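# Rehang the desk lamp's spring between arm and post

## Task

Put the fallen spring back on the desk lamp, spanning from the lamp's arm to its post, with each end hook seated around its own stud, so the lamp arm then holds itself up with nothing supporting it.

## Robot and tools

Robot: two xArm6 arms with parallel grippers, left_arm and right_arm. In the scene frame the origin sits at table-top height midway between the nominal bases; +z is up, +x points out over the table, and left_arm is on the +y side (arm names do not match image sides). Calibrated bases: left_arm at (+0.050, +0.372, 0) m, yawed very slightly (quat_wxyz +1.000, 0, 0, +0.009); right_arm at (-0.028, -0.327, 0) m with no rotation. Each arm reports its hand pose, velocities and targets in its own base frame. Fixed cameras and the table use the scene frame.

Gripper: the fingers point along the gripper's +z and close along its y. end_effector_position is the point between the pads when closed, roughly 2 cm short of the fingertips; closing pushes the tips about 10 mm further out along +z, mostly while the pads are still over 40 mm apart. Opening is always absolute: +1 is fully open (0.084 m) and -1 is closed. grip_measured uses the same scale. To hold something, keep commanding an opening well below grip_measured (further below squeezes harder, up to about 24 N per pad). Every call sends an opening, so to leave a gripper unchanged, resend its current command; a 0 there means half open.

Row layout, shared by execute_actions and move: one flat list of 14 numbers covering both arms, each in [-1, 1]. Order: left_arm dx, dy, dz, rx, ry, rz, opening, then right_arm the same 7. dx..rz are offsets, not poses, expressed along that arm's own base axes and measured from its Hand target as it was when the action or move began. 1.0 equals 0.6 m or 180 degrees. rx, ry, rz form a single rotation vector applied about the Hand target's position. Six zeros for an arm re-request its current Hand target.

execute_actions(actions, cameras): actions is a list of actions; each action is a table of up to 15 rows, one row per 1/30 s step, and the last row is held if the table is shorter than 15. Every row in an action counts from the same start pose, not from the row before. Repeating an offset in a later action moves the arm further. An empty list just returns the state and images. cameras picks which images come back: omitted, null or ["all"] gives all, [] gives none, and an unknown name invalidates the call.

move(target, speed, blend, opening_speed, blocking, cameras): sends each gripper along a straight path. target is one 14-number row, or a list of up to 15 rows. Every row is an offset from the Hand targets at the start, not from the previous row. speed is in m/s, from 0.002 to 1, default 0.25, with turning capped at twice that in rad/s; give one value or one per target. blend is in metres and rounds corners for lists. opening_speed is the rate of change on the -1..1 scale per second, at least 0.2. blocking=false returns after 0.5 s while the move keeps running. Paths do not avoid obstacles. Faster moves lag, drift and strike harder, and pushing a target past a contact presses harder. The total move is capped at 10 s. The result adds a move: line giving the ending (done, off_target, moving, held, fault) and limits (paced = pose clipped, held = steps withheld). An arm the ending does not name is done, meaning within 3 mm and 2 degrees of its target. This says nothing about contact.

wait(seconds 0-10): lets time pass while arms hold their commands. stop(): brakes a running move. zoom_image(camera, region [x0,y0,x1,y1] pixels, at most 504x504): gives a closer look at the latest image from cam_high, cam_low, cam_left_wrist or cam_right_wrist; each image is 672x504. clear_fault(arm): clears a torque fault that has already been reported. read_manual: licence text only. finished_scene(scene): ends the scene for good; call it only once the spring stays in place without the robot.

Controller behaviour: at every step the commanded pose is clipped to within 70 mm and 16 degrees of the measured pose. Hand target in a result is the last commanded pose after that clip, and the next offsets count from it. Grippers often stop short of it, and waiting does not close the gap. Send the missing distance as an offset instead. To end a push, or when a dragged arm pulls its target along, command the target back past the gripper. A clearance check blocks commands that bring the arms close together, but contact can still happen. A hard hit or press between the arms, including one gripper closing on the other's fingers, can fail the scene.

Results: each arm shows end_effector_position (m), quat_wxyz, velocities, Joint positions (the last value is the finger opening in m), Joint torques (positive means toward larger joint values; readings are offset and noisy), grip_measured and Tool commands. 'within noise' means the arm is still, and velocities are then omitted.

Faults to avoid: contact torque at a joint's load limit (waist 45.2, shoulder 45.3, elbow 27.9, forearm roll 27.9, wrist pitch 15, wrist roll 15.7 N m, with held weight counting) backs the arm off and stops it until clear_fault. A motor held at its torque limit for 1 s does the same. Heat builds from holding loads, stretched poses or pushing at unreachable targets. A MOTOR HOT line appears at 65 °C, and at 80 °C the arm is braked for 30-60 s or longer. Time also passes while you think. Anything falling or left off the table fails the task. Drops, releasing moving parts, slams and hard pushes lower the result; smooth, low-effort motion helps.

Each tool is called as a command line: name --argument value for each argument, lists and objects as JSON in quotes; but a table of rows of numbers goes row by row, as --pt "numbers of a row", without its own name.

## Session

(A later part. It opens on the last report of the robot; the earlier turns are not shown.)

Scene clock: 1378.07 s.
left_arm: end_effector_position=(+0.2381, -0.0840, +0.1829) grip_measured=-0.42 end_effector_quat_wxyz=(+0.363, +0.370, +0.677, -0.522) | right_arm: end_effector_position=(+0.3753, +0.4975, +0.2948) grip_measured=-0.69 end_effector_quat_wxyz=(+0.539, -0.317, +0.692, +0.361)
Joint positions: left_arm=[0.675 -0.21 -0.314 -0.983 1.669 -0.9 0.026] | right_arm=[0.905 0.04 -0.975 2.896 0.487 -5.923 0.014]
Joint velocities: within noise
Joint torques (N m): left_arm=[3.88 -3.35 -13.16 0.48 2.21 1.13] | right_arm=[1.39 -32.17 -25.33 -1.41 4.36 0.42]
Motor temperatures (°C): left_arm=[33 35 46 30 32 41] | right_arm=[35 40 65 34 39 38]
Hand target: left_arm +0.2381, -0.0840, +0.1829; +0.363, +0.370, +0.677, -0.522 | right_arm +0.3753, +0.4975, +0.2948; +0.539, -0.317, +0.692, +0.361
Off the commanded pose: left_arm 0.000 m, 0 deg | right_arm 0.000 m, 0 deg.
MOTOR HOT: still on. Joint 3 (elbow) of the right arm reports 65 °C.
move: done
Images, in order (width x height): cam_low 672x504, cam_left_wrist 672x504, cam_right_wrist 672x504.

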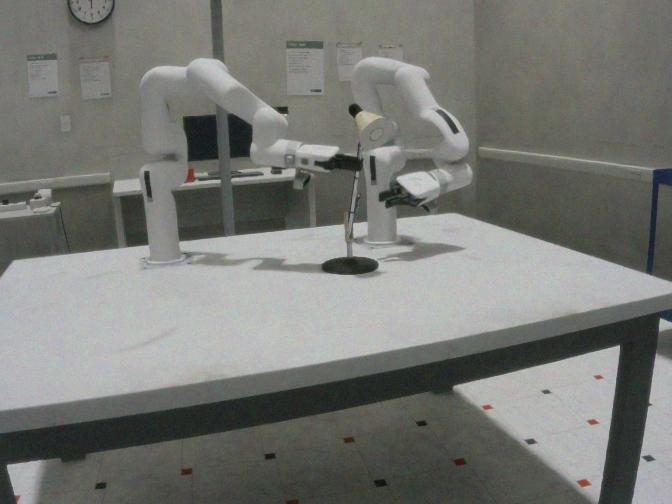

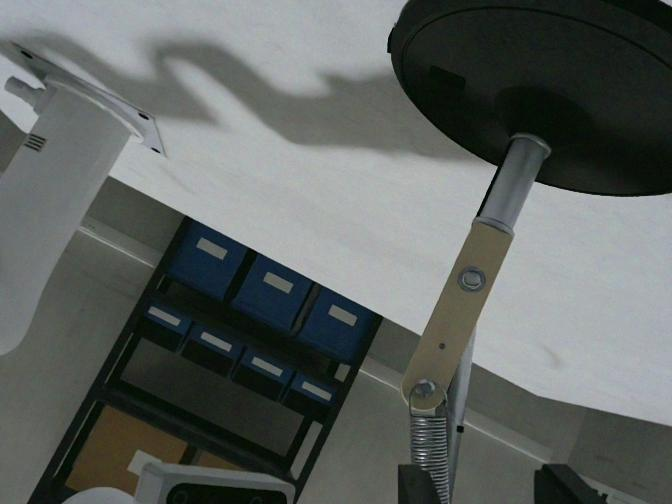

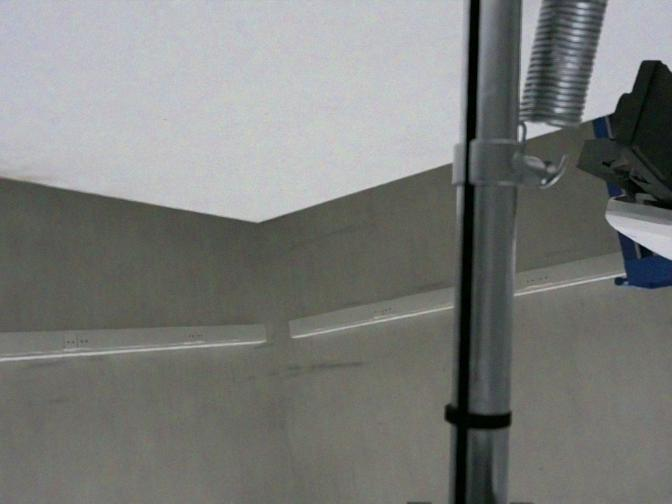

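move --target '[0, 0, 0, 0, 0, 0, -0.4, 0, 0, 0, 0, 0, 0, -0.45]' --opening_speed 0.2 --cameras '["cam_left_wrist", "cam_right_wrist"]'

zoom_image --camera "cam_left_wrist" --region '[350, 304, 600, 504]'

Scene clock: 1389.57 s.
left_arm: end_effector_position=(+0.2381, -0.0840, +0.1829) grip_measured=-0.42 end_effector_quat_wxyz=(+0.363, +0.370, +0.677, -0.522) | right_arm: end_effector_position=(+0.3753, +0.4975, +0.2948) grip_measured=-0.47 end_effector_quat_wxyz=(+0.539, -0.317, +0.692, +0.361)
Joint positions: left_arm=[0.675 -0.21 -0.314 -0.983 1.669 -0.9 0.026] | right_arm=[0.905 0.04 -0.975 2.896 0.487 -5.923 0.024]
Joint velocities: within noise
Joint torques (N m): left_arm=[3.28 -3.59 -10.22 0.31 1.85 1.07] | right_arm=[1.31 -32 -25.1 -1.52 3.62 0.55]
Motor temperatures (°C): left_arm=[33 35 47 30 32 41] | right_arm=[35 40 65 34 39 38]
Hand target: left_arm +0.2381, -0.0840, +0.1829; +0.363, +0.370, +0.677, -0.522 | right_arm +0.3753, +0.4975, +0.2948; +0.539, -0.317, +0.692, +0.361
Off the commanded pose: left_arm 0.000 m, 0 deg | right_arm 0.000 m, 0 deg.
MOTOR HOT: still on. Joint 3 (elbow) of the right arm reports 65 °C.
move: done
Images, in order (width x height): cam_left_wrist 672x504, cam_right_wrist 672x504.

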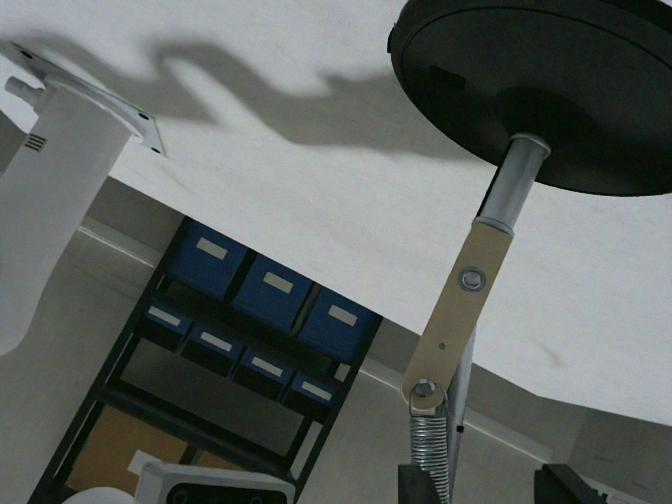

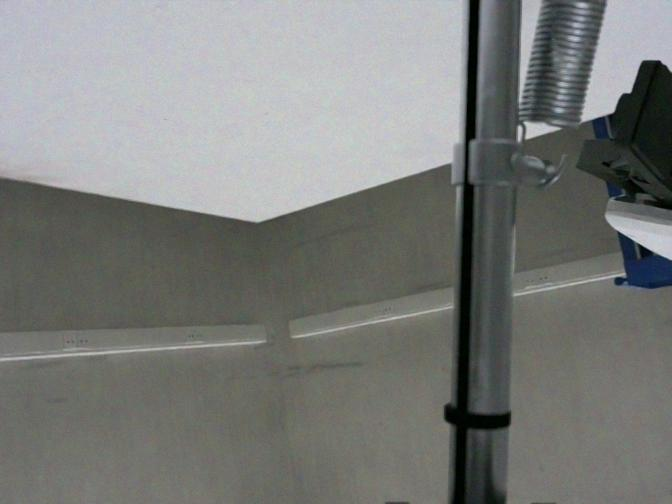

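Scaled by 2.016 from the camera's 672x504 image, which has a finer 960x720 frame.

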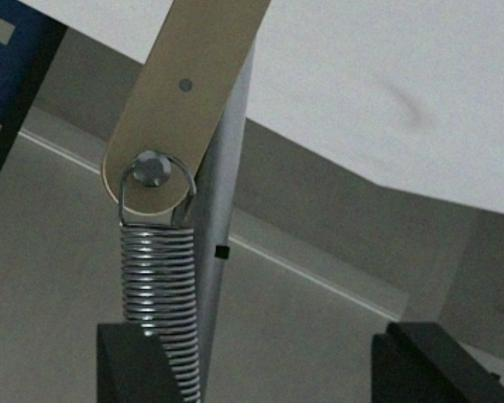

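move --target '[0, 0, 0, 0, 0, 0, -0.4, -0.1034, -0.1682, 0.0318, 0, 0, 0, -0.2]' --speed 0.05 --opening_speed 0.5 --cameras '["cam_left_wrist", "cam_right_wrist", "cam_low", "cam_high"]'

Scene clock: 1395.40 s.
left_arm: end_effector_position=(+0.2381, -0.0840, +0.1829) grip_measured=-0.42 end_effector_quat_wxyz=(+0.363, +0.370, +0.677, -0.522) | right_arm: end_effector_position=(+0.3133, +0.3966, +0.3139) grip_measured=-0.21 end_effector_quat_wxyz=(+0.539, -0.317, +0.692, +0.361)
Joint positions: left_arm=[0.675 -0.21 -0.314 -0.983 1.669 -0.9 0.026] | right_arm=[0.877 -0.397 -0.59 2.807 0.444 -5.841 0.035]
Joint velocities: within noise
Joint torques (N m): left_arm=[3.48 -3.36 -8.17 0.28 1.62 1.12] | right_arm=[-3.14 -21.32 -19.94 -1.99 -0.11 1.17]
Motor temperatures (°C): left_arm=[33 34 46 30 32 41] | right_arm=[35 40 64 34 39 38]
Hand target: left_arm +0.2381, -0.0840, +0.1829; +0.363, +0.370, +0.677, -0.522 | right_arm +0.3132, +0.3966, +0.3139; +0.539, -0.317, +0.692, +0.361
Off the commanded pose: left_arm 0.000 m, 0 deg | right_arm 0.000 m, 0 deg.
MOTOR HOT: still on. Joint 3 (elbow) of the right arm reports 64 °C.
move: done

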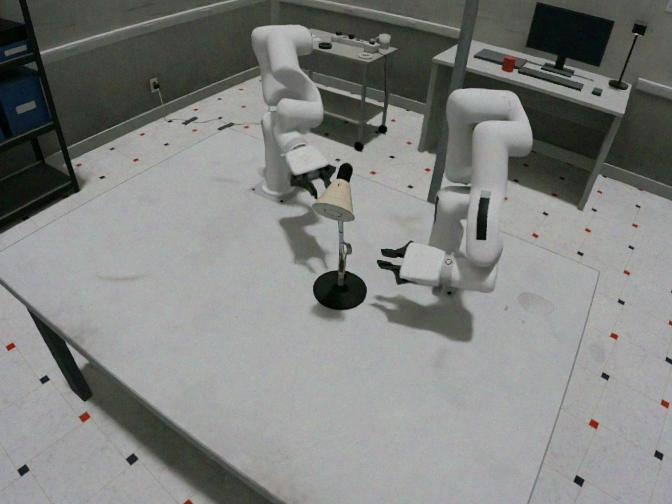

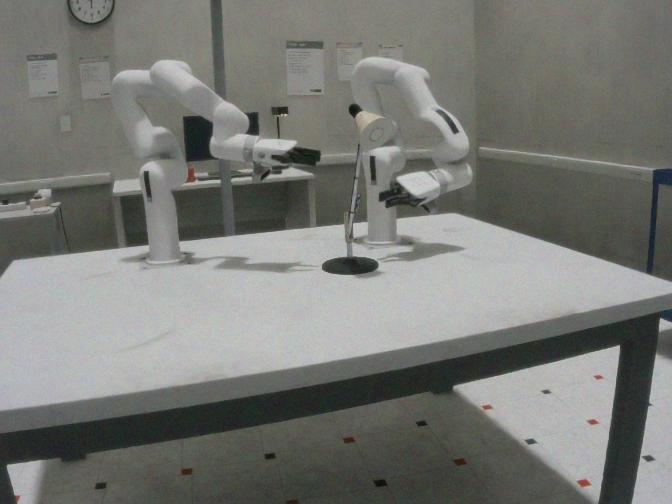

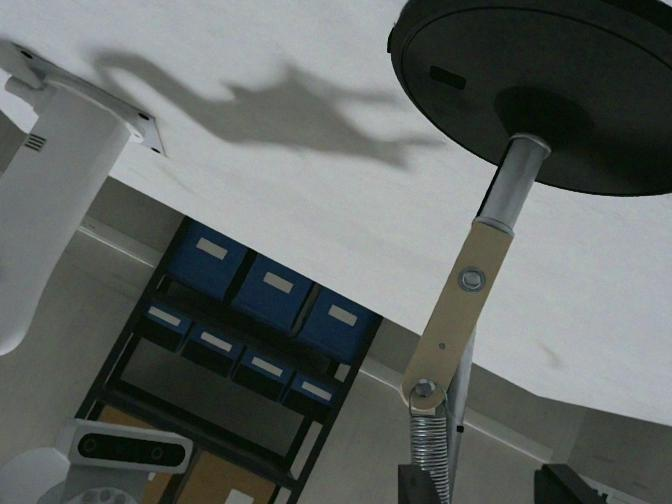

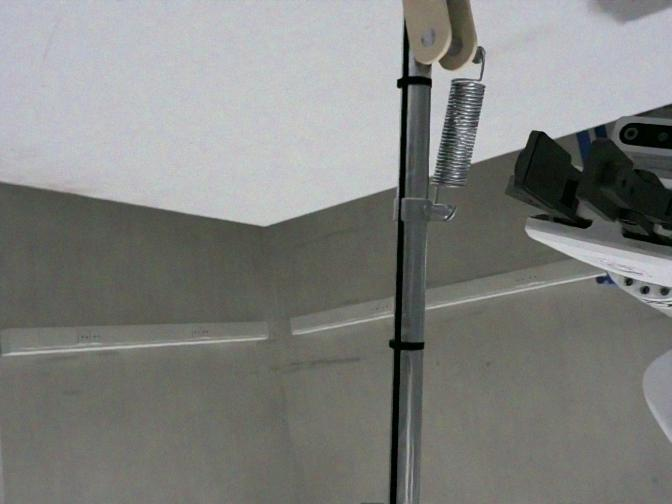

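Both hooks are on, and the arm holds itself. A final check of the seating.

zoom_image --camera "cam_right_wrist" --region '[380, 0, 530, 230]'

zoom_image --camera "cam_left_wrist" --region '[380, 360, 480, 460]'

Scaled by 2.191 from the camera's 672x504 image, which has a finer 960x720 frame.

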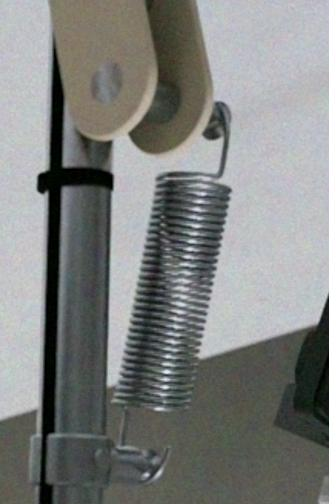

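Scaled by 5.040 from the camera's 672x504 image, which has a finer 960x720 frame.

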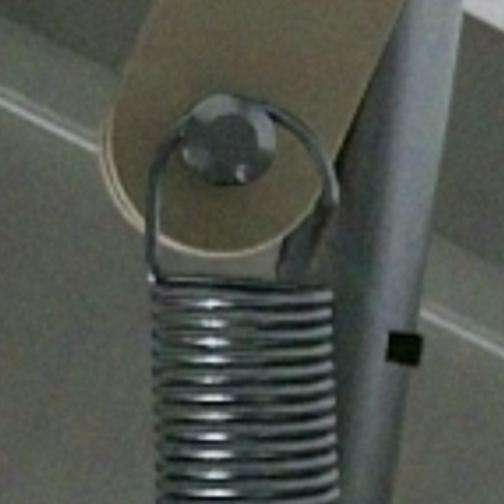

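finished_scene --scene 1

The scene is finished: the task was done.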